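## Task

Take the foam block off the desk and set it on the top of the low shelf marked by the SAMPLES sign, without shifting that shelf much. Nothing standing on the floor may end up toppled, and the robot itself must not topple or be left leaning, or the task fails.

## Robot and tools

ROBOT. A wheeled cart with two arms (left_arm, right_arm) and a pan/tilt head. It drives forward/back and turns but cannot slide sideways. Footprint: 0.53 m wide, from x = -0.35 to 0.07 m; above the 0.13 m wheels it is 0.46 m wide with its front at x = 0.01. Each arm pans about a vertical axis at x = -0.060, y = +0.155 (left) or -0.155 m (right); the shoulder sits 0.03 m out from that axis at 0.89 m height. Links: upper arm 0.116, forearm 0.135, hand 0.162 m. The fixed jaw tip reaches roughly 0.44 m from its pan axis and no lower than 0.54 m off the floor.

FRAMES. All positions are metres. Base frame: origin on the floor between the drive wheels, x ahead, y to the left, z up. The result fields left_hand and right_hand give each fixed-jaw tip in this frame; a gripped item sits next to it on the swinging-jaw side. Hand axes: z out along the fingers, y from swinging jaw toward fixed jaw. base_odometry is in the odometry frame (the base frame where the scene began), from wheel rotation only, so slip is counted as motion and turns caused by bumping are missed; heading is radians, left positive, -3.142 to 3.142.

move. Optional keys base, joints, speeds, plus cameras and blocking.
- base: one velocity command, not a destination: {"x_m_s", "turn_rad_s", "for_s"}, applied from wherever the robot is, then it halts. x_m_s is m/s, + forward, magnitude 0.005 to 0.291 or 0. turn_rad_s is rad/s, + left, magnitude 0.02 to 1.175 or 0. for_s is 0.1 to 7.5 s. Omitted velocities are 0. Distance is about velocity times for_s; acceleration ramps (0.5 m/s2, turns 2 rad/s2) shorten brief commands. If |x|/0.291 + |turn|/1.175 exceeds 1 both get scaled down. Very small or near-top-speed commands may undershoot; check odometry.
- joints: a single object keyed by joint name, each value an absolute target angle in radians. Ranges: head_pan_rad -3.2..3.2 (0 ahead, + left); head_tilt_rad -0.76..1.45 (0 level, + down); for each arm prefix left_arm_ / right_arm_: shoulder_pan_rad -2.006..2.149, shoulder_lift_rad -1.836..1.772, elbow_flex_rad -1.773..1.58, wrist_flex_rad -1.799..1.772, wrist_roll_rad -2.816..2.978, gripper_rad -0.03..1.944.
- speeds: same keys (no grippers), top speed in rad/s, 0.08 to 4.71, this action only. Defaults: head 1.5, shoulder_pan 1.4, shoulder_lift and elbow_flex 2, wrist_flex 1.6, wrist_roll 1.3.
- cameras: list of head_camera, left_wrist_camera, right_wrist_camera or all; [] for none. An unknown name voids the call.
- blocking: true/omitted waits until everything rests; false returns in about 0.5 s while motion continues. A later move overrides only joints it names; if it omits base, a running base velocity winds down.
An empty move just reports state and images.

wait {seconds 0..10, cameras}: lets time pass without new commands; ends early when running motions settle. stop {cameras}: brakes all your running motions. zoom_image {camera, region [x0,y0,x1,y1]}: pixel box from the top-left, at most 504 by 504, on that camera's latest image. finished_scene {scene}: current scene number; ends it for good, so the goal must hold without the robot. After ending the first scene, issue no further calls in that reply.

RESULTS. joint_status and base_status: done, moving, off_target (resting short of target, maybe still pushing: load, obstruction or tripped motor), time_out (a stop: the joint holds where it is), not_followed (the self-collision check withheld arm targets; grippers still act). Base done may note how long the velocity was actually sent. on_its_own lists uncommanded actions. Motor temperatures: one block per arm in joint order, gripper last. MOTOR HOT appears at 55 °C; at 70 °C a motor cuts out (JOINT FAULT / HAND FAULT, status limit_stop_at_motor_heat). After a refused call or an unrequested stop, the rest of that reply's move, wait and finished_scene calls are skipped. The world keeps running while you compose replies.

JOINT CONVENTIONS. Pan: at 0 the left arm points left, right arm right; + is clockwise from above; straight ahead is +1.571 (left) and -1.571 (right). With lift, elbow and wrist at 0 the upper arm is near vertical (0.24 rad outward) and forearm and fingers level; + bends down, and their sum is the finger angle below horizontal. Pointing straight down needs the forearm no more than 0.20 rad above level. Roll -1.522: jaws close across the arm's plane, fixed jaw left looking outward; 1.619: fixed jaw right; 0.049: closing within that plane. Over furniture with level fingers keep the fixed jaw on the left, since the hand body then bulges upward. Gripper: 0 shut, about 0.075 m opening at 1, 0.106 m at 1.944. Commanding below contact squeezes; off_target on a jaw means a firm grip. For thin items use -0.03.

STOWING. Scenes start folded and shut (0.65 m wide). Stowed: pan -1.75 (left) / 1.75 (right), lift 0.05, elbow 1.35, wrist_flex -1.55, roll -1.52. Stow in two moves, wrists first then the other three; unstow in the opposite order, or a hand may jam on the cart. Turning in place needs 0.44 m clear radius; turning or reversing beside furniture can snag and tip the robot.

HAZARDS. Joints sag under weight; aim past the target against gravity. Hand readings can be off a few cm. A joint held over 0.30 rad from its target (some jaws 0.09) for about 2 s trips and weakens; reset by commanding 0.2 rad away from the blocking direction once it settles. Keep loads modest (about 0.4 kg at full reach). Never let the arms collide or press on each other. Avoid pulling on things in front, hard contacts, dropping objects from height, fast swings near 3 rad/s with a load, and knocking over floor items or tilting the robot.

Each tool is called after "Call:" as a command line: name --argument value for each argument, lists and objects as JSON in quotes; but a table of rows of numbers goes row by row, as --pt "numbers of a row", without its own name.

## Session

Call:
move

Scene clock: 0.00 s.
Motor temperatures (°C): left_arm=[34 35 35 34 36 30] | right_arm=[30 29 27 28 32 27]
base_odometry: x=+0.000 y=+0.000 heading=+0.000
base_status: not commanded
joint_positions: head_pan_rad=+0.000 head_tilt_rad=+0.000 left_arm_shoulder_pan_rad=-0.003 left_arm_shoulder_lift_rad=-1.713 left_arm_elbow_flex_rad=+1.441 left_arm_wrist_flex_rad=+1.008 left_arm_wrist_roll_rad=-0.001 left_arm_gripper_rad=+0.000 right_arm_shoulder_pan_rad=+0.003 right_arm_shoulder_lift_rad=-1.719 right_arm_elbow_flex_rad=+1.462 right_arm_wrist_flex_rad=+1.129 right_arm_wrist_roll_rad=+0.000 right_arm_gripper_rad=+0.000
joint_status: not commanded
left_hand: x=-0.0604 y=+0.3122 z=+0.8334 quat_wxyz=(+0.405, -0.914, +0.021, +0.011) (m; base frame)
right_hand: x=-0.0604 y=-0.2963 z=+0.8163 quat_wxyz=(+0.008, +0.024, +0.939, -0.342) (m; base frame)
pictures: head_camera, left_wrist_camera, right_wrist_camera
Images, in order (width x height): head_camera 644x476, left_wrist_camera 644x476, right_wrist_camera 644x476.

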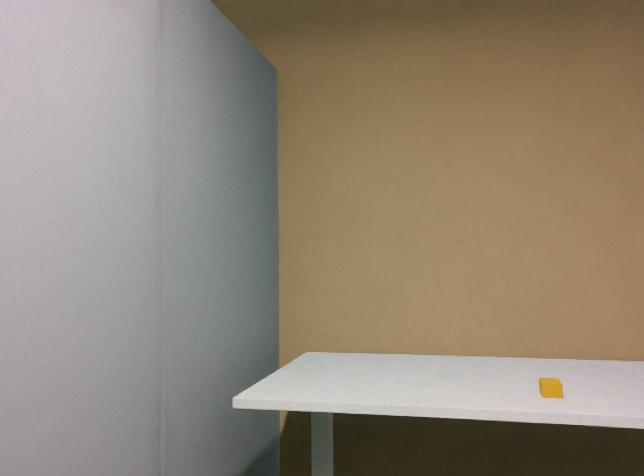

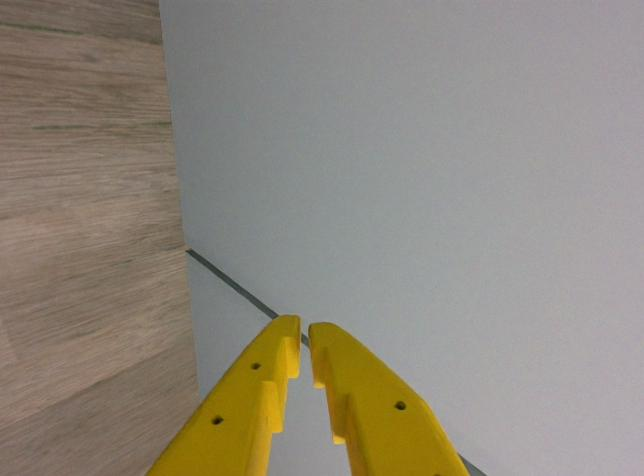

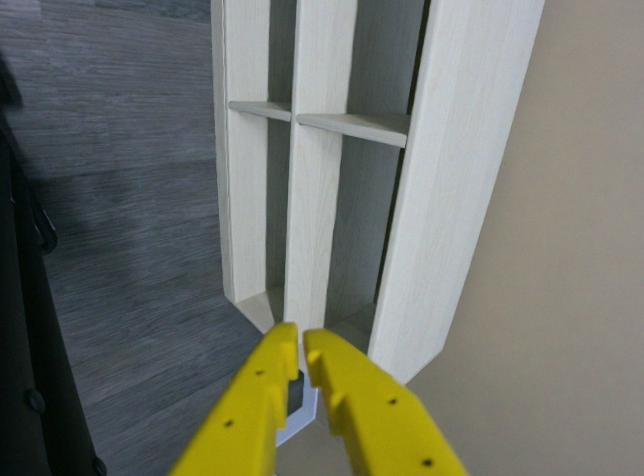

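Call:
move --joints '{"head_pan_rad":-0.9,"head_tilt_rad":0.35}' --cameras '["head_camera"]'

Call:
move --joints '{"head_pan_rad":-1.9,"head_tilt_rad":0.35}' --cameras '["head_camera"]'

Call:
move --joints '{"head_pan_rad":-0.2,"head_tilt_rad":0.7}' --cameras '["head_camera"]'

Call:
move --joints '{"head_pan_rad":-2.9,"head_tilt_rad":0.35}' --cameras '["head_camera"]'

Scene clock: 9.83 s.
move: done
base_odometry: x=+0.000 y=+0.000 heading=+0.000
base_status: not commanded
joint_positions: head_pan_rad=-0.891 head_tilt_rad=+0.342 left_arm_shoulder_pan_rad=-0.003 left_arm_shoulder_lift_rad=-1.713 left_arm_elbow_flex_rad=+1.441 left_arm_wrist_flex_rad=+1.008 left_arm_wrist_roll_rad=-0.001 left_arm_gripper_rad=+0.000 right_arm_shoulder_pan_rad=+0.003 right_arm_shoulder_lift_rad=-1.719 right_arm_elbow_flex_rad=+1.462 right_arm_wrist_flex_rad=+1.129 right_arm_wrist_roll_rad=+0.000 right_arm_gripper_rad=+0.000
joint_status: all done
left_hand: x=-0.0604 y=+0.3122 z=+0.8334 quat_wxyz=(+0.405, -0.914, +0.021, +0.011)
right_hand: x=-0.0604 y=-0.2963 z=+0.8163 quat_wxyz=(+0.008, +0.024, +0.939, -0.342)
Images, in order (width x height): head_camera 644x476.

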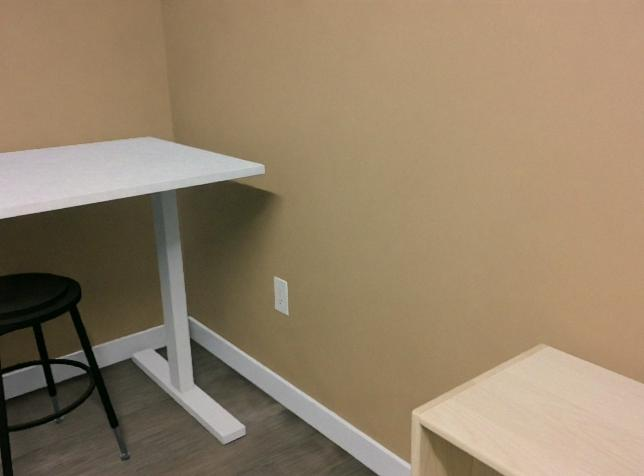

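Scene clock: 11.30 s.
move: done
base_odometry: x=+0.000 y=+0.000 heading=+0.000
base_status: not commanded
joint_positions: head_pan_rad=-1.891 head_tilt_rad=+0.342 left_arm_shoulder_pan_rad=-0.003 left_arm_shoulder_lift_rad=-1.713 left_arm_elbow_flex_rad=+1.441 left_arm_wrist_flex_rad=+1.008 left_arm_wrist_roll_rad=-0.001 left_arm_gripper_rad=+0.000 right_arm_shoulder_pan_rad=+0.003 right_arm_shoulder_lift_rad=-1.719 right_arm_elbow_flex_rad=+1.462 right_arm_wrist_flex_rad=+1.129 right_arm_wrist_roll_rad=+0.000 right_arm_gripper_rad=+0.000
joint_status: all done
left_hand: x=-0.0604 y=+0.3122 z=+0.8334 quat_wxyz=(+0.405, -0.914, +0.021, +0.011)
right_hand: x=-0.0604 y=-0.2963 z=+0.8163 quat_wxyz=(+0.008, +0.024, +0.939, -0.342)
Images, in order (width x height): head_camera 644x476.

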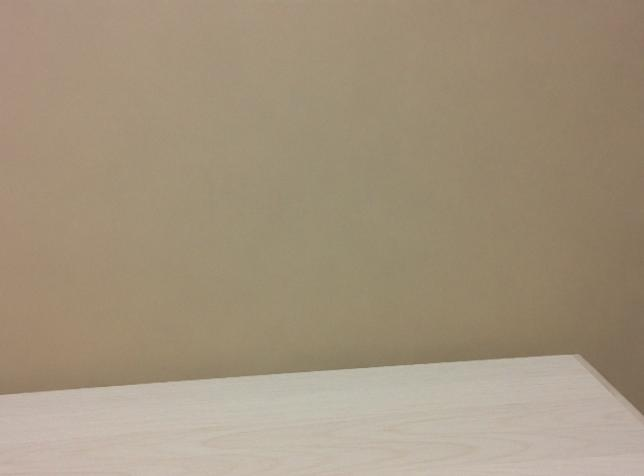

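Scene clock: 13.23 s.
move: done
base_odometry: x=+0.000 y=+0.000 heading=+0.000
base_status: not commanded
joint_positions: head_pan_rad=-0.210 head_tilt_rad=+0.693 left_arm_shoulder_pan_rad=-0.003 left_arm_shoulder_lift_rad=-1.713 left_arm_elbow_flex_rad=+1.441 left_arm_wrist_flex_rad=+1.008 left_arm_wrist_roll_rad=-0.001 left_arm_gripper_rad=+0.000 right_arm_shoulder_pan_rad=+0.003 right_arm_shoulder_lift_rad=-1.719 right_arm_elbow_flex_rad=+1.462 right_arm_wrist_flex_rad=+1.129 right_arm_wrist_roll_rad=+0.000 right_arm_gripper_rad=+0.000
joint_status: all done
left_hand: x=-0.0604 y=+0.3122 z=+0.8334 quat_wxyz=(+0.405, -0.914, +0.021, +0.011)
right_hand: x=-0.0604 y=-0.2963 z=+0.8163 quat_wxyz=(+0.008, +0.024, +0.939, -0.342)
Images, in order (width x height): head_camera 644x476.

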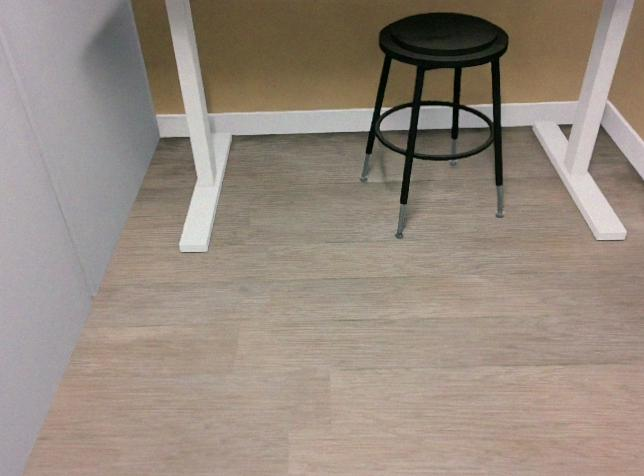

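Scene clock: 15.83 s.
move: done
base_odometry: x=+0.000 y=+0.000 heading=+0.000
base_status: not commanded
joint_positions: head_pan_rad=-2.890 head_tilt_rad=+0.362 left_arm_shoulder_pan_rad=-0.003 left_arm_shoulder_lift_rad=-1.713 left_arm_elbow_flex_rad=+1.441 left_arm_wrist_flex_rad=+1.008 left_arm_wrist_roll_rad=-0.001 left_arm_gripper_rad=+0.000 right_arm_shoulder_pan_rad=+0.003 right_arm_shoulder_lift_rad=-1.719 right_arm_elbow_flex_rad=+1.462 right_arm_wrist_flex_rad=+1.129 right_arm_wrist_roll_rad=+0.000 right_arm_gripper_rad=+0.000
joint_status: all done
left_hand: x=-0.0604 y=+0.3122 z=+0.8334 quat_wxyz=(+0.405, -0.914, +0.021, +0.011)
right_hand: x=-0.0604 y=-0.2963 z=+0.8163 quat_wxyz=(+0.008, +0.024, +0.939, -0.342)
Images, in order (width x height): head_camera 644x476.

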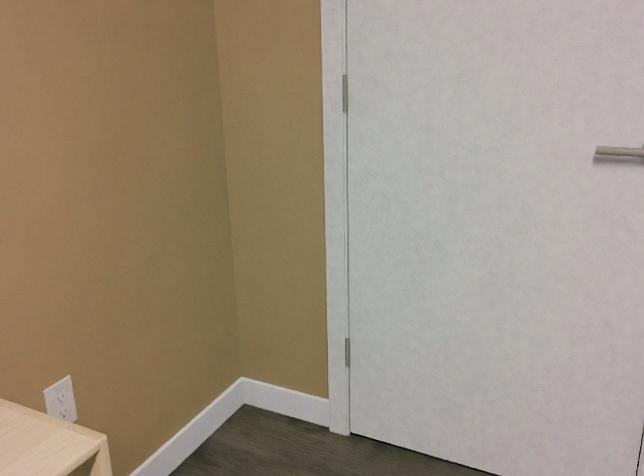

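Call:
move --joints '{"head_pan_rad":-1.57,"head_tilt_rad":-0.2}' --cameras '["head_camera"]'

Call:
move --joints '{"head_pan_rad":1.2,"head_tilt_rad":0.1}' --cameras '["head_camera"]'

Call:
move --joints '{"head_pan_rad":2.3,"head_tilt_rad":0.1}' --cameras '["head_camera"]'

Call:
move --joints '{"head_pan_rad":3.15,"head_tilt_rad":0.1}' --cameras '["head_camera"]'

Scene clock: 23.17 s.
move: done
base_odometry: x=+0.000 y=+0.000 heading=+0.000
base_status: not commanded
joint_positions: head_pan_rad=-1.580 head_tilt_rad=-0.190 left_arm_shoulder_pan_rad=-0.003 left_arm_shoulder_lift_rad=-1.713 left_arm_elbow_flex_rad=+1.441 left_arm_wrist_flex_rad=+1.008 left_arm_wrist_roll_rad=-0.001 left_arm_gripper_rad=+0.000 right_arm_shoulder_pan_rad=+0.003 right_arm_shoulder_lift_rad=-1.719 right_arm_elbow_flex_rad=+1.462 right_arm_wrist_flex_rad=+1.129 right_arm_wrist_roll_rad=+0.000 right_arm_gripper_rad=+0.000
joint_status: all done
left_hand: x=-0.0604 y=+0.3122 z=+0.8334 quat_wxyz=(+0.405, -0.914, +0.021, +0.011)
right_hand: x=-0.0604 y=-0.2963 z=+0.8163 quat_wxyz=(+0.008, +0.024, +0.939, -0.342)
Images, in order (width x height): head_camera 644x476.

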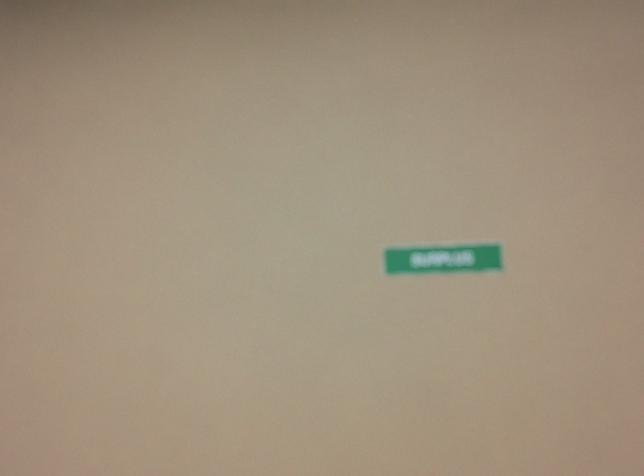

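Scene clock: 25.83 s.
move: done
base_odometry: x=+0.000 y=+0.000 heading=+0.000
base_status: not commanded
joint_positions: head_pan_rad=+1.189 head_tilt_rad=+0.091 left_arm_shoulder_pan_rad=-0.003 left_arm_shoulder_lift_rad=-1.713 left_arm_elbow_flex_rad=+1.441 left_arm_wrist_flex_rad=+1.008 left_arm_wrist_roll_rad=-0.001 left_arm_gripper_rad=+0.000 right_arm_shoulder_pan_rad=+0.003 right_arm_shoulder_lift_rad=-1.719 right_arm_elbow_flex_rad=+1.462 right_arm_wrist_flex_rad=+1.129 right_arm_wrist_roll_rad=+0.000 right_arm_gripper_rad=+0.000
joint_status: all done
left_hand: x=-0.0604 y=+0.3122 z=+0.8334 quat_wxyz=(+0.405, -0.914, +0.021, +0.011)
right_hand: x=-0.0604 y=-0.2963 z=+0.8163 quat_wxyz=(+0.008, +0.024, +0.939, -0.342)
Images, in order (width x height): head_camera 644x476.

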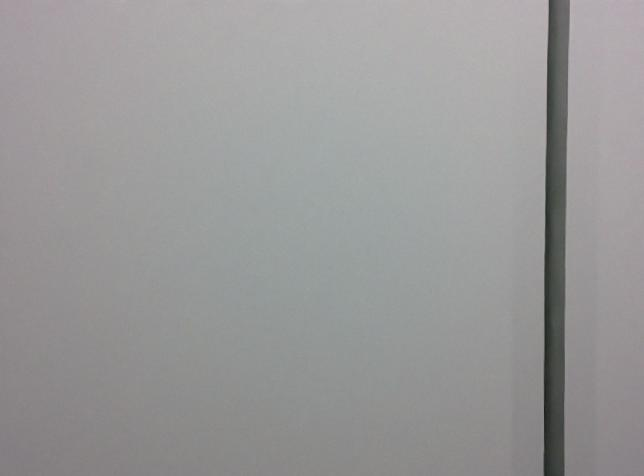

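Scene clock: 27.37 s.
move: done
base_odometry: x=+0.000 y=+0.000 heading=+0.000
base_status: not commanded
joint_positions: head_pan_rad=+2.289 head_tilt_rad=+0.091 left_arm_shoulder_pan_rad=-0.003 left_arm_shoulder_lift_rad=-1.713 left_arm_elbow_flex_rad=+1.441 left_arm_wrist_flex_rad=+1.008 left_arm_wrist_roll_rad=-0.001 left_arm_gripper_rad=+0.000 right_arm_shoulder_pan_rad=+0.003 right_arm_shoulder_lift_rad=-1.719 right_arm_elbow_flex_rad=+1.462 right_arm_wrist_flex_rad=+1.129 right_arm_wrist_roll_rad=+0.000 right_arm_gripper_rad=+0.000
joint_status: all done
left_hand: x=-0.0604 y=+0.3122 z=+0.8334 quat_wxyz=(+0.405, -0.914, +0.021, +0.011)
right_hand: x=-0.0604 y=-0.2963 z=+0.8163 quat_wxyz=(+0.008, +0.024, +0.939, -0.342)
Images, in order (width x height): head_camera 644x476.

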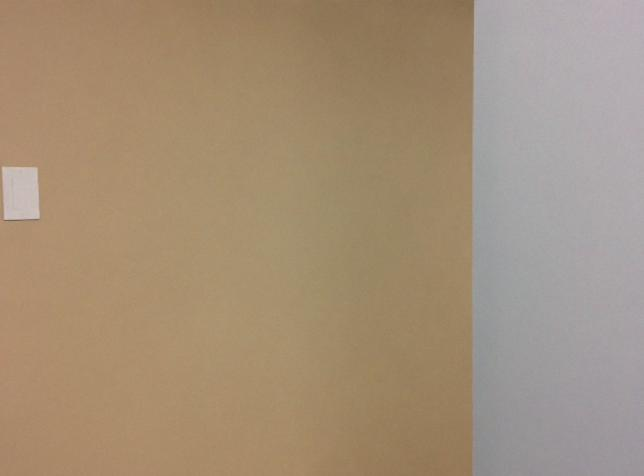

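Scene clock: 28.73 s.
move: done
base_odometry: x=+0.000 y=+0.000 heading=+0.000
base_status: not commanded
joint_positions: head_pan_rad=+3.140 head_tilt_rad=+0.091 left_arm_shoulder_pan_rad=-0.003 left_arm_shoulder_lift_rad=-1.713 left_arm_elbow_flex_rad=+1.441 left_arm_wrist_flex_rad=+1.008 left_arm_wrist_roll_rad=-0.001 left_arm_gripper_rad=+0.000 right_arm_shoulder_pan_rad=+0.003 right_arm_shoulder_lift_rad=-1.719 right_arm_elbow_flex_rad=+1.462 right_arm_wrist_flex_rad=+1.129 right_arm_wrist_roll_rad=+0.000 right_arm_gripper_rad=+0.000
joint_status: all done
left_hand: x=-0.0604 y=+0.3122 z=+0.8334 quat_wxyz=(+0.405, -0.914, +0.021, +0.011)
right_hand: x=-0.0604 y=-0.2963 z=+0.8163 quat_wxyz=(+0.008, +0.024, +0.939, -0.342)
Images, in order (width x height): head_camera 644x476.

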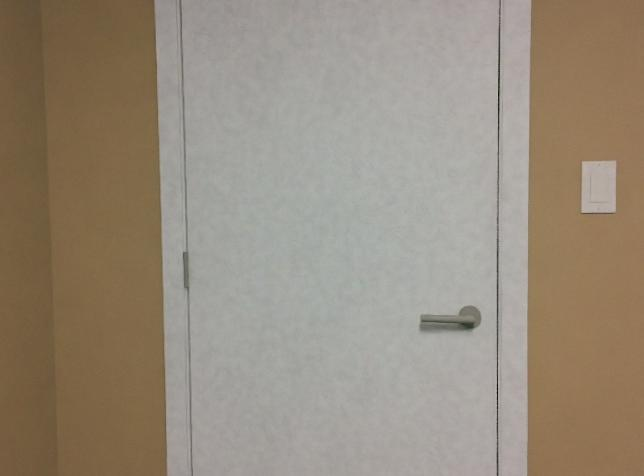

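Call:
move --joints '{"head_pan_rad":0.5,"head_tilt_rad":0.5}' --cameras '["head_camera"]'

Call:
move --joints '{"head_pan_rad":1.9,"head_tilt_rad":0.5}' --cameras '["head_camera"]'

Call:
move --joints '{"head_pan_rad":-0.4,"head_tilt_rad":0.15}' --cameras '["head_camera"]'

Scene clock: 51.07 s.
move: done
base_odometry: x=+0.000 y=+0.000 heading=+0.000
base_status: not commanded
joint_positions: head_pan_rad=+0.509 head_tilt_rad=+0.493 left_arm_shoulder_pan_rad=-0.003 left_arm_shoulder_lift_rad=-1.713 left_arm_elbow_flex_rad=+1.441 left_arm_wrist_flex_rad=+1.008 left_arm_wrist_roll_rad=-0.001 left_arm_gripper_rad=+0.000 right_arm_shoulder_pan_rad=+0.003 right_arm_shoulder_lift_rad=-1.719 right_arm_elbow_flex_rad=+1.462 right_arm_wrist_flex_rad=+1.129 right_arm_wrist_roll_rad=+0.000 right_arm_gripper_rad=+0.000
joint_status: all done
left_hand: x=-0.0604 y=+0.3122 z=+0.8334 quat_wxyz=(+0.405, -0.914, +0.021, +0.011)
right_hand: x=-0.0604 y=-0.2963 z=+0.8163 quat_wxyz=(+0.008, +0.024, +0.939, -0.342)
Images, in order (width x height): head_camera 644x476.

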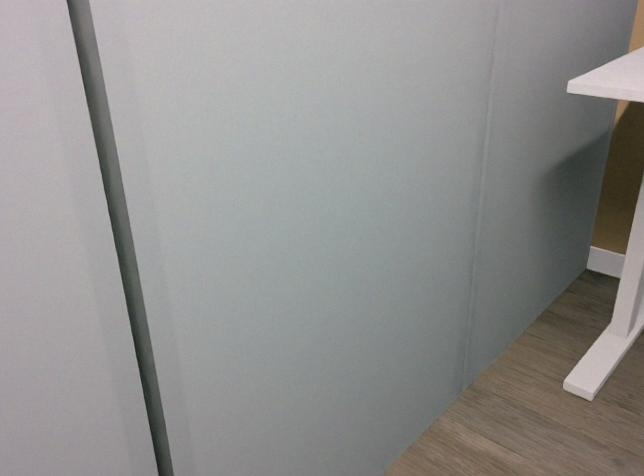

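Scene clock: 52.80 s.
move: done
base_odometry: x=+0.000 y=+0.000 heading=+0.000
base_status: not commanded
joint_positions: head_pan_rad=+1.890 head_tilt_rad=+0.493 left_arm_shoulder_pan_rad=-0.003 left_arm_shoulder_lift_rad=-1.713 left_arm_elbow_flex_rad=+1.441 left_arm_wrist_flex_rad=+1.008 left_arm_wrist_roll_rad=-0.001 left_arm_gripper_rad=+0.000 right_arm_shoulder_pan_rad=+0.003 right_arm_shoulder_lift_rad=-1.719 right_arm_elbow_flex_rad=+1.462 right_arm_wrist_flex_rad=+1.129 right_arm_wrist_roll_rad=+0.000 right_arm_gripper_rad=+0.000
joint_status: all done
left_hand: x=-0.0604 y=+0.3122 z=+0.8334 quat_wxyz=(+0.405, -0.914, +0.021, +0.011)
right_hand: x=-0.0604 y=-0.2963 z=+0.8163 quat_wxyz=(+0.008, +0.024, +0.939, -0.342)
Images, in order (width x height): head_camera 644x476.

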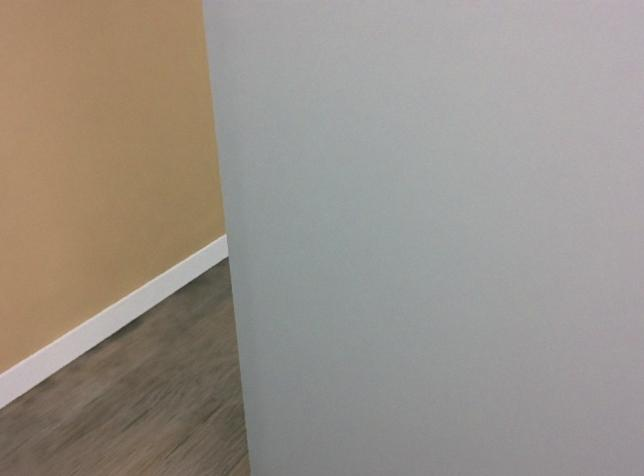

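Scene clock: 55.13 s.
move: done
base_odometry: x=+0.000 y=+0.000 heading=+0.000
base_status: not commanded
joint_positions: head_pan_rad=-0.391 head_tilt_rad=+0.161 left_arm_shoulder_pan_rad=-0.003 left_arm_shoulder_lift_rad=-1.713 left_arm_elbow_flex_rad=+1.441 left_arm_wrist_flex_rad=+1.008 left_arm_wrist_roll_rad=-0.001 left_arm_gripper_rad=+0.000 right_arm_shoulder_pan_rad=+0.003 right_arm_shoulder_lift_rad=-1.719 right_arm_elbow_flex_rad=+1.462 right_arm_wrist_flex_rad=+1.129 right_arm_wrist_roll_rad=+0.000 right_arm_gripper_rad=+0.000
joint_status: all done
left_hand: x=-0.0604 y=+0.3122 z=+0.8334 quat_wxyz=(+0.405, -0.914, +0.021, +0.011)
right_hand: x=-0.0604 y=-0.2963 z=+0.8163 quat_wxyz=(+0.008, +0.024, +0.939, -0.342)
Images, in order (width x height): head_camera 644x476.

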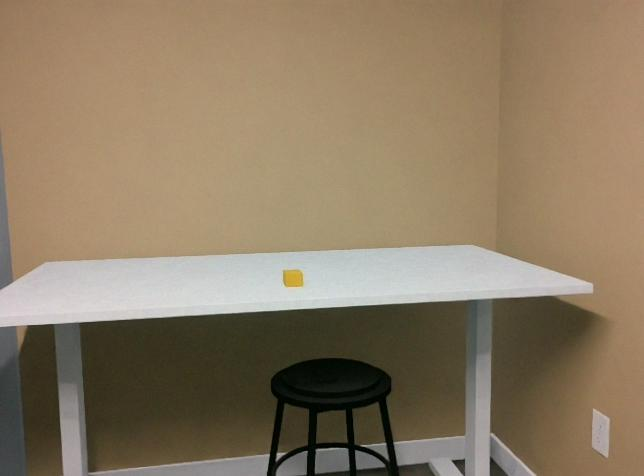

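Call:
move --base '{"turn_rad_s":-0.4,"for_s":0.5}' --joints '{"head_pan_rad":0,"head_tilt_rad":0.5}'

Call:
move --base '{"x_m_s":0.25,"for_s":3.2}' --joints '{"head_pan_rad":0,"head_tilt_rad":0.6}' --cameras '["head_camera"]'

Scene clock: 84.33 s.
move: done
base_odometry: x=-0.001 y=+0.000 heading=-0.199
base_status: done (sent for 0.5 of 0.5 s)
joint_positions: head_pan_rad=-0.011 head_tilt_rad=+0.493 left_arm_shoulder_pan_rad=-0.003 left_arm_shoulder_lift_rad=-1.713 left_arm_elbow_flex_rad=+1.441 left_arm_wrist_flex_rad=+1.008 left_arm_wrist_roll_rad=-0.001 left_arm_gripper_rad=+0.000 right_arm_shoulder_pan_rad=+0.001 right_arm_shoulder_lift_rad=-1.719 right_arm_elbow_flex_rad=+1.462 right_arm_wrist_flex_rad=+1.129 right_arm_wrist_roll_rad=+0.000 right_arm_gripper_rad=+0.000
joint_status: all done
left_hand: x=-0.0604 y=+0.3122 z=+0.8334 quat_wxyz=(+0.405, -0.914, +0.021, +0.011)
right_hand: x=-0.0602 y=-0.2963 z=+0.8163 quat_wxyz=(+0.008, +0.023, +0.939, -0.342)
pictures: none

Scene clock: 88.70 s.
move: done
base_odometry: x=+0.784 y=-0.160 heading=-0.200
base_status: done (sent for 3.2 of 3.2 s)
joint_positions: head_pan_rad=-0.011 head_tilt_rad=+0.593 left_arm_shoulder_pan_rad=-0.004 left_arm_shoulder_lift_rad=-1.713 left_arm_elbow_flex_rad=+1.441 left_arm_wrist_flex_rad=+1.008 left_arm_wrist_roll_rad=-0.001 left_arm_gripper_rad=+0.000 right_arm_shoulder_pan_rad=+0.001 right_arm_shoulder_lift_rad=-1.719 right_arm_elbow_flex_rad=+1.462 right_arm_wrist_flex_rad=+1.129 right_arm_wrist_roll_rad=+0.000 right_arm_gripper_rad=+0.000
joint_status: all done
left_hand: x=-0.0607 y=+0.3122 z=+0.8334 quat_wxyz=(+0.405, -0.914, +0.021, +0.011)
right_hand: x=-0.0602 y=-0.2963 z=+0.8163 quat_wxyz=(+0.008, +0.023, +0.939, -0.342)
Images, in order (width x height): head_camera 644x476.

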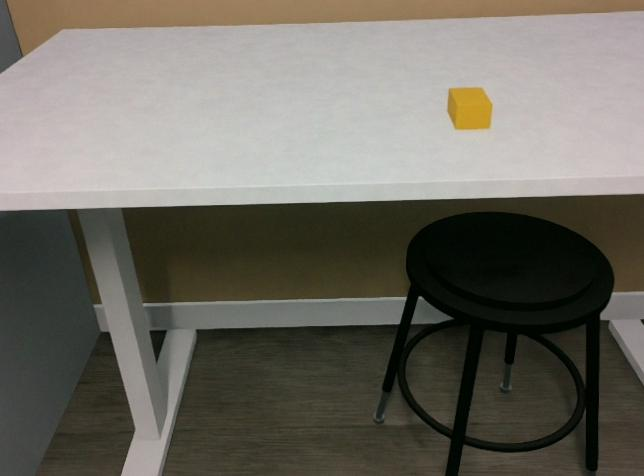

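Call:
move --joints '{"right_arm_shoulder_lift_rad":0.2,"right_arm_elbow_flex_rad":-0.3,"right_arm_wrist_flex_rad":1.0,"right_arm_wrist_roll_rad":-1.52,"right_arm_gripper_rad":1.0}'

Call:
move --joints '{"right_arm_shoulder_pan_rad":-1.4}' --base '{"x_m_s":0.2,"for_s":2.6}' --cameras '["head_camera","right_wrist_camera"]'

Scene clock: 105.40 s.
move: done
base_odometry: x=+0.784 y=-0.160 heading=-0.200
base_status: not commanded
joint_positions: head_pan_rad=-0.011 head_tilt_rad=+0.593 left_arm_shoulder_pan_rad=-0.004 left_arm_shoulder_lift_rad=-1.713 left_arm_elbow_flex_rad=+1.441 left_arm_wrist_flex_rad=+1.008 left_arm_wrist_roll_rad=-0.001 left_arm_gripper_rad=+0.000 right_arm_shoulder_pan_rad=+0.001 right_arm_shoulder_lift_rad=+0.210 right_arm_elbow_flex_rad=-0.254 right_arm_wrist_flex_rad=+1.014 right_arm_wrist_roll_rad=-1.511 right_arm_gripper_rad=+0.991
joint_status: all done
left_hand: x=-0.0607 y=+0.3122 z=+0.8334 quat_wxyz=(+0.405, -0.914, +0.021, +0.011)
right_hand: x=-0.0526 y=-0.4613 z=+0.8770 quat_wxyz=(+0.208, +0.672, +0.679, -0.211)
pictures: none

Scene clock: 109.00 s.
move: done
base_odometry: x=+1.294 y=-0.264 heading=-0.199
base_status: done (sent for 2.6 of 2.6 s)
joint_positions: head_pan_rad=-0.011 head_tilt_rad=+0.593 left_arm_shoulder_pan_rad=-0.004 left_arm_shoulder_lift_rad=-1.713 left_arm_elbow_flex_rad=+1.441 left_arm_wrist_flex_rad=+1.008 left_arm_wrist_roll_rad=-0.001 left_arm_gripper_rad=+0.000 right_arm_shoulder_pan_rad=-1.393 right_arm_shoulder_lift_rad=+0.210 right_arm_elbow_flex_rad=-0.254 right_arm_wrist_flex_rad=+1.014 right_arm_wrist_roll_rad=-1.511 right_arm_gripper_rad=+0.991
joint_status: all done
left_hand: x=-0.0607 y=+0.3122 z=+0.8334 quat_wxyz=(+0.405, -0.914, +0.021, +0.011)
right_hand: x=+0.2429 y=-0.2015 z=+0.8770 quat_wxyz=(+0.295, +0.079, +0.952, -0.028)
Images, in order (width x height): head_camera 644x476, right_wrist_camera 644x476.

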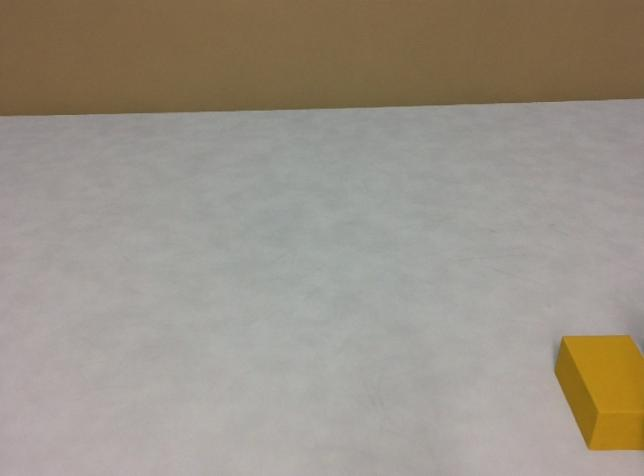

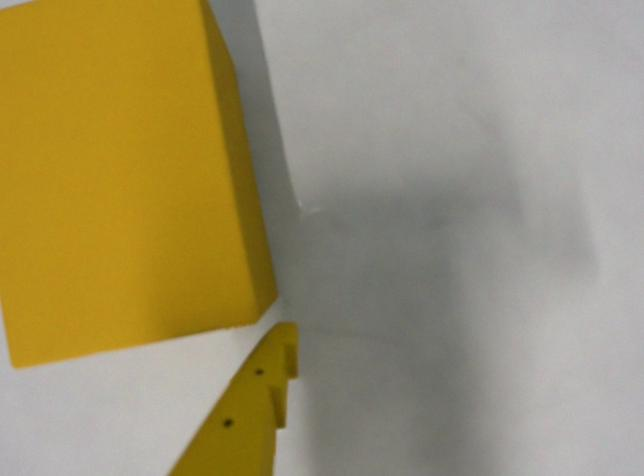

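Call:
move --joints '{"right_arm_shoulder_lift_rad":-0.05,"right_arm_elbow_flex_rad":-0.25,"right_arm_wrist_flex_rad":1.2}'

Call:
move --joints '{"right_arm_shoulder_pan_rad":-1.62,"head_pan_rad":-0.4,"head_tilt_rad":0.9,"right_arm_gripper_rad":1.3}' --cameras '["head_camera","right_wrist_camera"]'

Scene clock: 124.90 s.
move: done
base_odometry: x=+1.294 y=-0.264 heading=-0.199
base_status: not commanded
joint_positions: head_pan_rad=-0.011 head_tilt_rad=+0.593 left_arm_shoulder_pan_rad=-0.004 left_arm_shoulder_lift_rad=-1.713 left_arm_elbow_flex_rad=+1.441 left_arm_wrist_flex_rad=+1.008 left_arm_wrist_roll_rad=-0.001 left_arm_gripper_rad=+0.000 right_arm_shoulder_pan_rad=-1.393 right_arm_shoulder_lift_rad=+0.002 right_arm_elbow_flex_rad=-0.248 right_arm_wrist_flex_rad=+1.195 right_arm_wrist_roll_rad=-1.511 right_arm_gripper_rad=+0.991
joint_status: all done
left_hand: x=-0.0607 y=+0.3122 z=+0.8334 quat_wxyz=(+0.405, -0.914, +0.021, +0.011)
right_hand: x=+0.2184 y=-0.1971 z=+0.9137 quat_wxyz=(+0.304, +0.079, +0.949, -0.029)
pictures: none

Scene clock: 125.97 s.
move: done
base_odometry: x=+1.294 y=-0.264 heading=-0.199
base_status: not commanded
joint_positions: head_pan_rad=-0.391 head_tilt_rad=+0.894 left_arm_shoulder_pan_rad=-0.004 left_arm_shoulder_lift_rad=-1.713 left_arm_elbow_flex_rad=+1.441 left_arm_wrist_flex_rad=+1.008 left_arm_wrist_roll_rad=-0.001 left_arm_gripper_rad=+0.000 right_arm_shoulder_pan_rad=-1.613 right_arm_shoulder_lift_rad=+0.002 right_arm_elbow_flex_rad=-0.248 right_arm_wrist_flex_rad=+1.195 right_arm_wrist_roll_rad=-1.511 right_arm_gripper_rad=+1.290
joint_status: all done
left_hand: x=-0.0607 y=+0.3122 z=+0.8334 quat_wxyz=(+0.405, -0.914, +0.021, +0.011)
right_hand: x=+0.2209 y=-0.1355 z=+0.9137 quat_wxyz=(+0.306, -0.025, +0.952, +0.005)
Images, in order (width x height): head_camera 644x476, right_wrist_camera 644x476.

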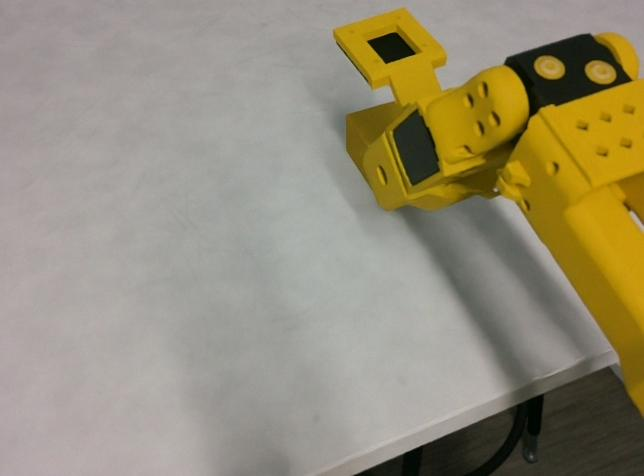

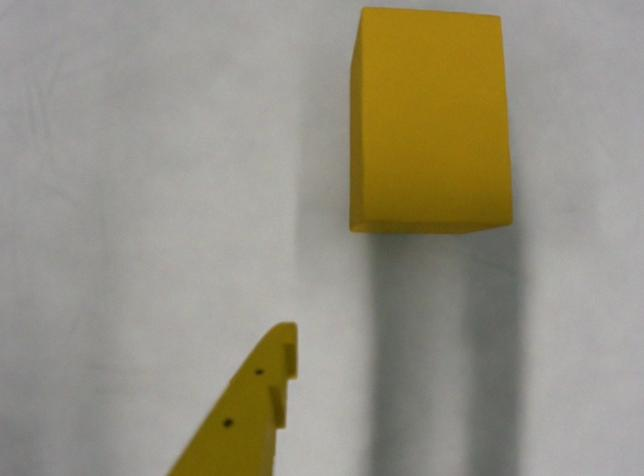

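Call:
move --joints '{"right_arm_shoulder_lift_rad":0.45,"right_arm_elbow_flex_rad":-0.32,"right_arm_wrist_flex_rad":0.82,"right_arm_shoulder_pan_rad":-1.58}' --speeds '{"right_arm_shoulder_lift_rad":0.4}' --cameras '["head_camera","right_wrist_camera"]'

Scene clock: 137.80 s.
move: done
base_odometry: x=+1.294 y=-0.264 heading=-0.199
base_status: not commanded
joint_positions: head_pan_rad=-0.391 head_tilt_rad=+0.894 left_arm_shoulder_pan_rad=-0.006 left_arm_shoulder_lift_rad=-1.713 left_arm_elbow_flex_rad=+1.441 left_arm_wrist_flex_rad=+1.008 left_arm_wrist_roll_rad=-0.001 left_arm_gripper_rad=+0.000 right_arm_shoulder_pan_rad=-1.585 right_arm_shoulder_lift_rad=+0.389 right_arm_elbow_flex_rad=-0.322 right_arm_wrist_flex_rad=+0.819 right_arm_wrist_roll_rad=-1.523 right_arm_gripper_rad=+1.290
joint_status: all done
left_hand: x=-0.0609 y=+0.3122 z=+0.8334 quat_wxyz=(+0.405, -0.914, +0.020, +0.011)
right_hand: x=+0.2751 y=-0.1425 z=+0.8592 quat_wxyz=(+0.336, -0.006, +0.942, +0.003)
Images, in order (width x height): head_camera 644x476, right_wrist_camera 644x476.

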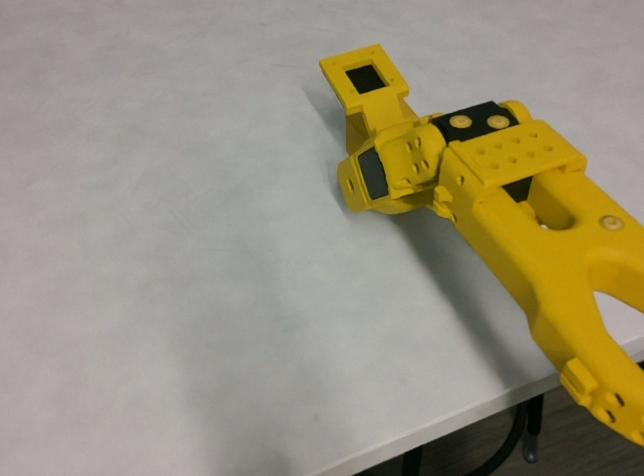

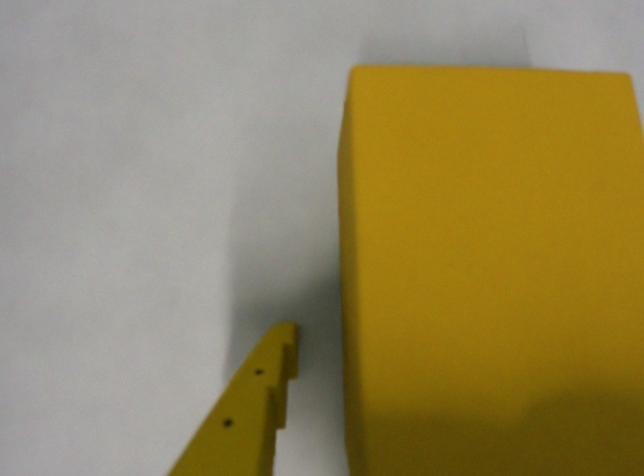

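Call:
move --joints '{"right_arm_shoulder_lift_rad":0.58,"right_arm_elbow_flex_rad":-0.32,"right_arm_wrist_flex_rad":0.8}' --speeds '{"right_arm_shoulder_lift_rad":0.3}' --cameras '["right_wrist_camera"]'

Call:
move --joints '{"right_arm_gripper_rad":0.3}' --cameras '["right_wrist_camera"]'

Scene clock: 147.37 s.
move: off_target
base_odometry: x=+1.294 y=-0.263 heading=-0.199
base_status: not commanded
joint_positions: head_pan_rad=-0.391 head_tilt_rad=+0.894 left_arm_shoulder_pan_rad=-0.006 left_arm_shoulder_lift_rad=-1.713 left_arm_elbow_flex_rad=+1.441 left_arm_wrist_flex_rad=+1.008 left_arm_wrist_roll_rad=-0.001 left_arm_gripper_rad=+0.000 right_arm_shoulder_pan_rad=-1.585 right_arm_shoulder_lift_rad=+0.430 right_arm_elbow_flex_rad=-0.351 right_arm_wrist_flex_rad=+0.793 right_arm_wrist_roll_rad=-1.523 right_arm_gripper_rad=+1.290
joint_status: right_arm_shoulder_lift_rad off_target (ended at +0.430, target +0.580); the others done
left_hand: x=-0.0609 y=+0.3122 z=+0.8334 quat_wxyz=(+0.405, -0.914, +0.020, +0.011)
right_hand: x=+0.2806 y=-0.1424 z=+0.8560 quat_wxyz=(+0.342, -0.006, +0.940, +0.003)
Images, in order (width x height): right_wrist_camera 644x476.

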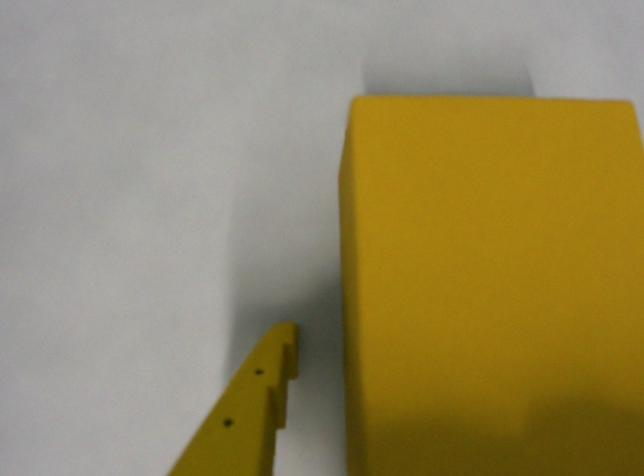

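Scene clock: 148.40 s.
move: off_target
base_odometry: x=+1.294 y=-0.263 heading=-0.199
base_status: not commanded
joint_positions: head_pan_rad=-0.391 head_tilt_rad=+0.894 left_arm_shoulder_pan_rad=-0.006 left_arm_shoulder_lift_rad=-1.713 left_arm_elbow_flex_rad=+1.441 left_arm_wrist_flex_rad=+1.008 left_arm_wrist_roll_rad=-0.001 left_arm_gripper_rad=+0.000 right_arm_shoulder_pan_rad=-1.579 right_arm_shoulder_lift_rad=+0.430 right_arm_elbow_flex_rad=-0.356 right_arm_wrist_flex_rad=+0.791 right_arm_wrist_roll_rad=-1.511 right_arm_gripper_rad=+0.580
joint_status: right_arm_gripper_rad off_target (ended at +0.580, target +0.300)
left_hand: x=-0.0609 y=+0.3122 z=+0.8334 quat_wxyz=(+0.405, -0.914, +0.020, +0.011)
right_hand: x=+0.2814 y=-0.1445 z=+0.8572 quat_wxyz=(+0.345, -0.009, +0.939, -0.001)
Images, in order (width x height): right_wrist_camera 644x476.

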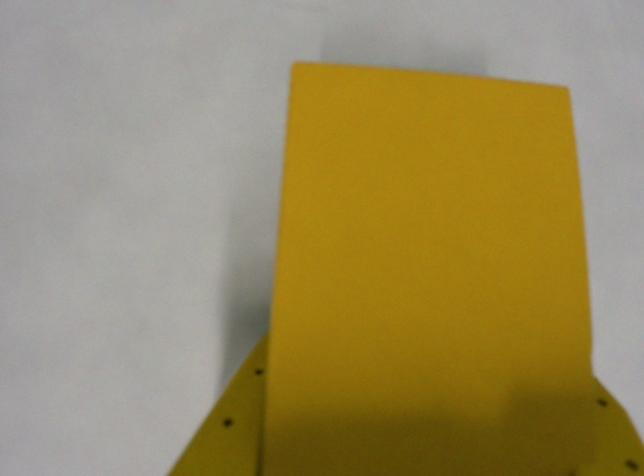

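Call:
move --joints '{"right_arm_gripper_rad":0.5,"right_arm_shoulder_lift_rad":0.0,"right_arm_wrist_flex_rad":0.9}' --speeds '{"right_arm_shoulder_lift_rad":0.6}' --cameras '["right_wrist_camera"]'

Call:
move --base '{"x_m_s":-0.25,"for_s":5.2}' --joints '{"head_pan_rad":1.9,"head_tilt_rad":0.4}' --cameras '["head_camera","right_wrist_camera"]'

Scene clock: 158.70 s.
move: off_target
base_odometry: x=+1.294 y=-0.264 heading=-0.199
base_status: not commanded
joint_positions: head_pan_rad=-0.391 head_tilt_rad=+0.894 left_arm_shoulder_pan_rad=-0.006 left_arm_shoulder_lift_rad=-1.713 left_arm_elbow_flex_rad=+1.441 left_arm_wrist_flex_rad=+1.008 left_arm_wrist_roll_rad=-0.001 left_arm_gripper_rad=+0.000 right_arm_shoulder_pan_rad=-1.579 right_arm_shoulder_lift_rad=+0.059 right_arm_elbow_flex_rad=-0.317 right_arm_wrist_flex_rad=+0.897 right_arm_wrist_roll_rad=-1.511 right_arm_gripper_rad=+0.588
joint_status: right_arm_gripper_rad off_target (ended at +0.587, target +0.500); the others done
left_hand: x=-0.0609 y=+0.3122 z=+0.8334 quat_wxyz=(+0.405, -0.914, +0.020, +0.011)
right_hand: x=+0.2627 y=-0.1446 z=+0.9481 quat_wxyz=(+0.449, -0.009, +0.893, -0.001)
Images, in order (width x height): right_wrist_camera 644x476.

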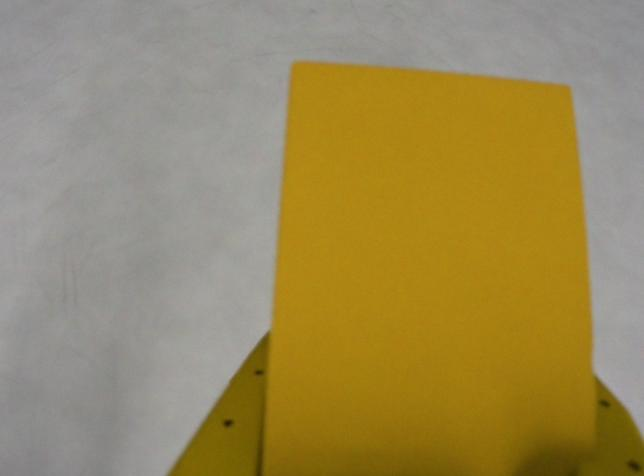

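Scene clock: 165.33 s.
move: done
base_odometry: x=+0.019 y=-0.005 heading=-0.200
base_status: done (sent for 5.2 of 5.2 s)
joint_positions: head_pan_rad=+1.890 head_tilt_rad=+0.413 left_arm_shoulder_pan_rad=+0.002 left_arm_shoulder_lift_rad=-1.713 left_arm_elbow_flex_rad=+1.441 left_arm_wrist_flex_rad=+1.008 left_arm_wrist_roll_rad=-0.001 left_arm_gripper_rad=+0.000 right_arm_shoulder_pan_rad=-1.579 right_arm_shoulder_lift_rad=+0.058 right_arm_elbow_flex_rad=-0.317 right_arm_wrist_flex_rad=+0.897 right_arm_wrist_roll_rad=-1.511 right_arm_gripper_rad=+0.588
joint_status: all done
left_hand: x=-0.0597 y=+0.3122 z=+0.8334 quat_wxyz=(+0.405, -0.914, +0.023, +0.010)
right_hand: x=+0.2626 y=-0.1446 z=+0.9486 quat_wxyz=(+0.450, -0.009, +0.893, -0.001)
Images, in order (width x height): head_camera 644x476, right_wrist_camera 644x476.

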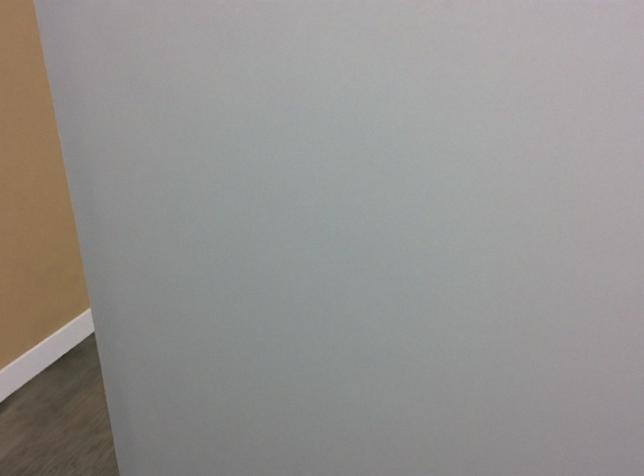

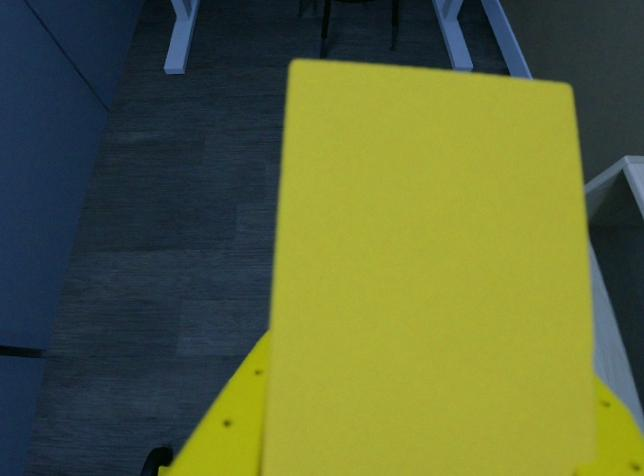

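Call:
move --base '{"x_m_s":-0.25,"for_s":3.85}' --joints '{"head_pan_rad":1.57,"head_tilt_rad":0.4}' --cameras '["head_camera"]'

Scene clock: 186.10 s.
move: done
base_odometry: x=-0.928 y=+0.187 heading=-0.200
base_status: done (sent for 3.87 of 3.87 s)
joint_positions: head_pan_rad=+1.580 head_tilt_rad=+0.413 left_arm_shoulder_pan_rad=-0.003 left_arm_shoulder_lift_rad=-1.713 left_arm_elbow_flex_rad=+1.441 left_arm_wrist_flex_rad=+1.008 left_arm_wrist_roll_rad=-0.001 left_arm_gripper_rad=+0.000 right_arm_shoulder_pan_rad=-1.579 right_arm_shoulder_lift_rad=+0.058 right_arm_elbow_flex_rad=-0.317 right_arm_wrist_flex_rad=+0.897 right_arm_wrist_roll_rad=-1.511 right_arm_gripper_rad=+0.588
joint_status: all done
left_hand: x=-0.0604 y=+0.3122 z=+0.8334 quat_wxyz=(+0.405, -0.914, +0.021, +0.011)
right_hand: x=+0.2626 y=-0.1446 z=+0.9486 quat_wxyz=(+0.450, -0.009, +0.893, -0.001)
Images, in order (width x height): head_camera 644x476.

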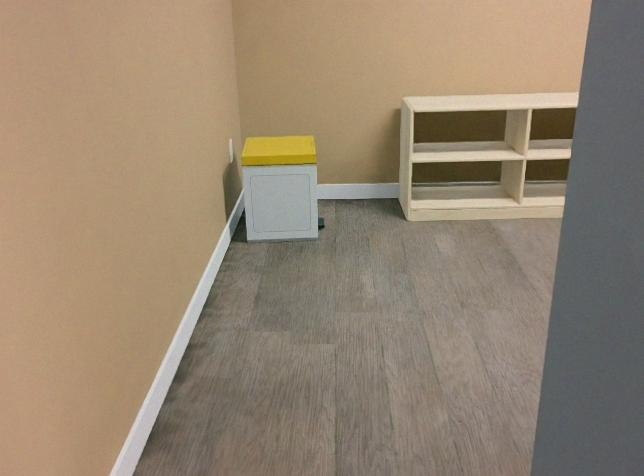

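Call:
move --base '{"x_m_s":-0.2,"for_s":0.65}'

Call:
move --base '{"turn_rad_s":0.6,"for_s":2.63}' --joints '{"head_pan_rad":0,"head_tilt_rad":0.4}' --cameras '["head_camera"]'

Scene clock: 204.27 s.
move: done
base_odometry: x=-1.059 y=+0.213 heading=-0.200
base_status: done (sent for 0.67 of 0.67 s)
joint_positions: head_pan_rad=+1.580 head_tilt_rad=+0.413 left_arm_shoulder_pan_rad=+0.002 left_arm_shoulder_lift_rad=-1.713 left_arm_elbow_flex_rad=+1.441 left_arm_wrist_flex_rad=+1.008 left_arm_wrist_roll_rad=-0.001 left_arm_gripper_rad=+0.000 right_arm_shoulder_pan_rad=-1.579 right_arm_shoulder_lift_rad=+0.058 right_arm_elbow_flex_rad=-0.317 right_arm_wrist_flex_rad=+0.897 right_arm_wrist_roll_rad=-1.511 right_arm_gripper_rad=+0.588
joint_status: not commanded
left_hand: x=-0.0597 y=+0.3122 z=+0.8334 quat_wxyz=(+0.405, -0.914, +0.023, +0.010)
right_hand: x=+0.2626 y=-0.1446 z=+0.9486 quat_wxyz=(+0.450, -0.009, +0.893, -0.001)
pictures: none

Scene clock: 207.57 s.
move: done
base_odometry: x=-1.059 y=+0.213 heading=+1.379
base_status: done (sent for 2.63 of 2.63 s)
joint_positions: head_pan_rad=+0.009 head_tilt_rad=+0.413 left_arm_shoulder_pan_rad=-0.004 left_arm_shoulder_lift_rad=-1.713 left_arm_elbow_flex_rad=+1.441 left_arm_wrist_flex_rad=+1.008 left_arm_wrist_roll_rad=-0.001 left_arm_gripper_rad=+0.000 right_arm_shoulder_pan_rad=-1.584 right_arm_shoulder_lift_rad=+0.058 right_arm_elbow_flex_rad=-0.317 right_arm_wrist_flex_rad=+0.897 right_arm_wrist_roll_rad=-1.511 right_arm_gripper_rad=+0.588
joint_status: all done
left_hand: x=-0.0607 y=+0.3122 z=+0.8334 quat_wxyz=(+0.405, -0.914, +0.021, +0.011)
right_hand: x=+0.2625 y=-0.1432 z=+0.9486 quat_wxyz=(+0.450, -0.011, +0.893, +0.000)
Images, in order (width x height): head_camera 644x476.

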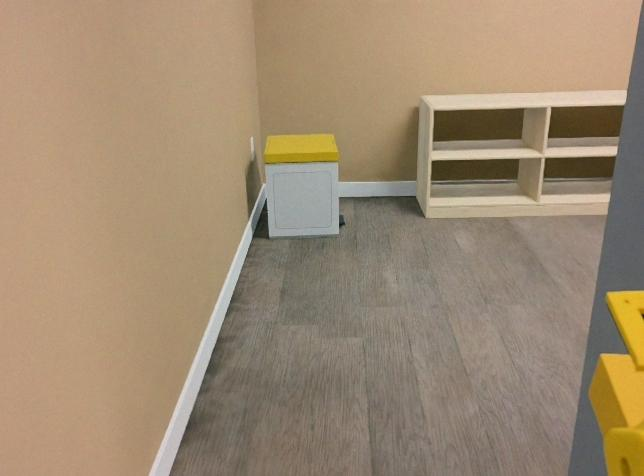

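Call:
move --base '{"x_m_s":0.27,"for_s":5.3}' --joints '{"head_pan_rad":-0.35,"head_tilt_rad":0.1}' --cameras '["head_camera"]'

Call:
move --joints '{"head_pan_rad":-1.2,"head_tilt_rad":0.1}' --cameras '["head_camera"]'

Scene clock: 222.70 s.
move: done
base_odometry: x=-0.789 y=+1.619 heading=+1.381
base_status: done (sent for 5.3 of 5.3 s)
joint_positions: head_pan_rad=-0.341 head_tilt_rad=+0.110 left_arm_shoulder_pan_rad=-0.006 left_arm_shoulder_lift_rad=-1.713 left_arm_elbow_flex_rad=+1.441 left_arm_wrist_flex_rad=+1.008 left_arm_wrist_roll_rad=-0.001 left_arm_gripper_rad=+0.000 right_arm_shoulder_pan_rad=-1.584 right_arm_shoulder_lift_rad=+0.056 right_arm_elbow_flex_rad=-0.317 right_arm_wrist_flex_rad=+0.897 right_arm_wrist_roll_rad=-1.511 right_arm_gripper_rad=+0.588
joint_status: all done
left_hand: x=-0.0609 y=+0.3122 z=+0.8334 quat_wxyz=(+0.405, -0.914, +0.020, +0.011)
right_hand: x=+0.2625 y=-0.1432 z=+0.9490 quat_wxyz=(+0.450, -0.011, +0.893, +0.000)
Images, in order (width x height): head_camera 644x476.

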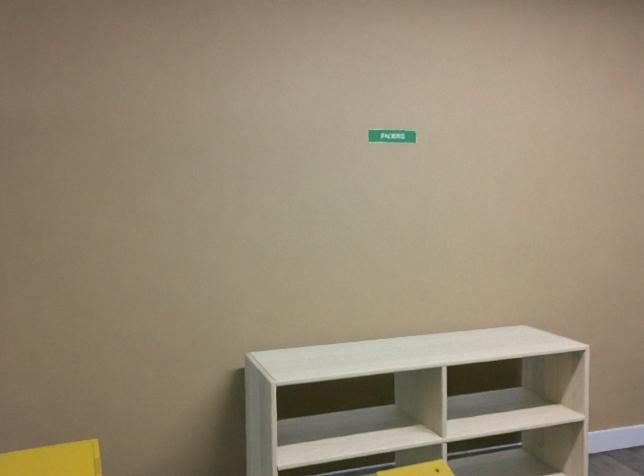

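Scene clock: 224.07 s.
move: done
base_odometry: x=-0.789 y=+1.619 heading=+1.381
base_status: not commanded
joint_positions: head_pan_rad=-1.190 head_tilt_rad=+0.110 left_arm_shoulder_pan_rad=-0.006 left_arm_shoulder_lift_rad=-1.713 left_arm_elbow_flex_rad=+1.441 left_arm_wrist_flex_rad=+1.008 left_arm_wrist_roll_rad=-0.001 left_arm_gripper_rad=+0.000 right_arm_shoulder_pan_rad=-1.584 right_arm_shoulder_lift_rad=+0.056 right_arm_elbow_flex_rad=-0.317 right_arm_wrist_flex_rad=+0.897 right_arm_wrist_roll_rad=-1.511 right_arm_gripper_rad=+0.588
joint_status: all done
left_hand: x=-0.0609 y=+0.3122 z=+0.8334 quat_wxyz=(+0.405, -0.914, +0.020, +0.011)
right_hand: x=+0.2625 y=-0.1432 z=+0.9490 quat_wxyz=(+0.450, -0.011, +0.893, +0.000)
Images, in order (width x height): head_camera 644x476.

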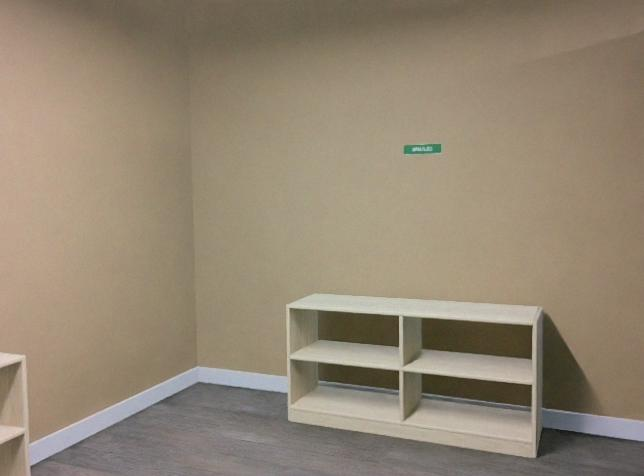

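Call:
zoom_image --camera "head_camera" --region '[362, 118, 482, 178]'

Scaled by 4.200.

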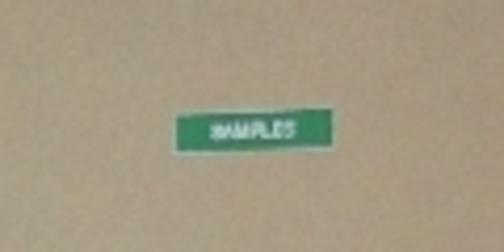

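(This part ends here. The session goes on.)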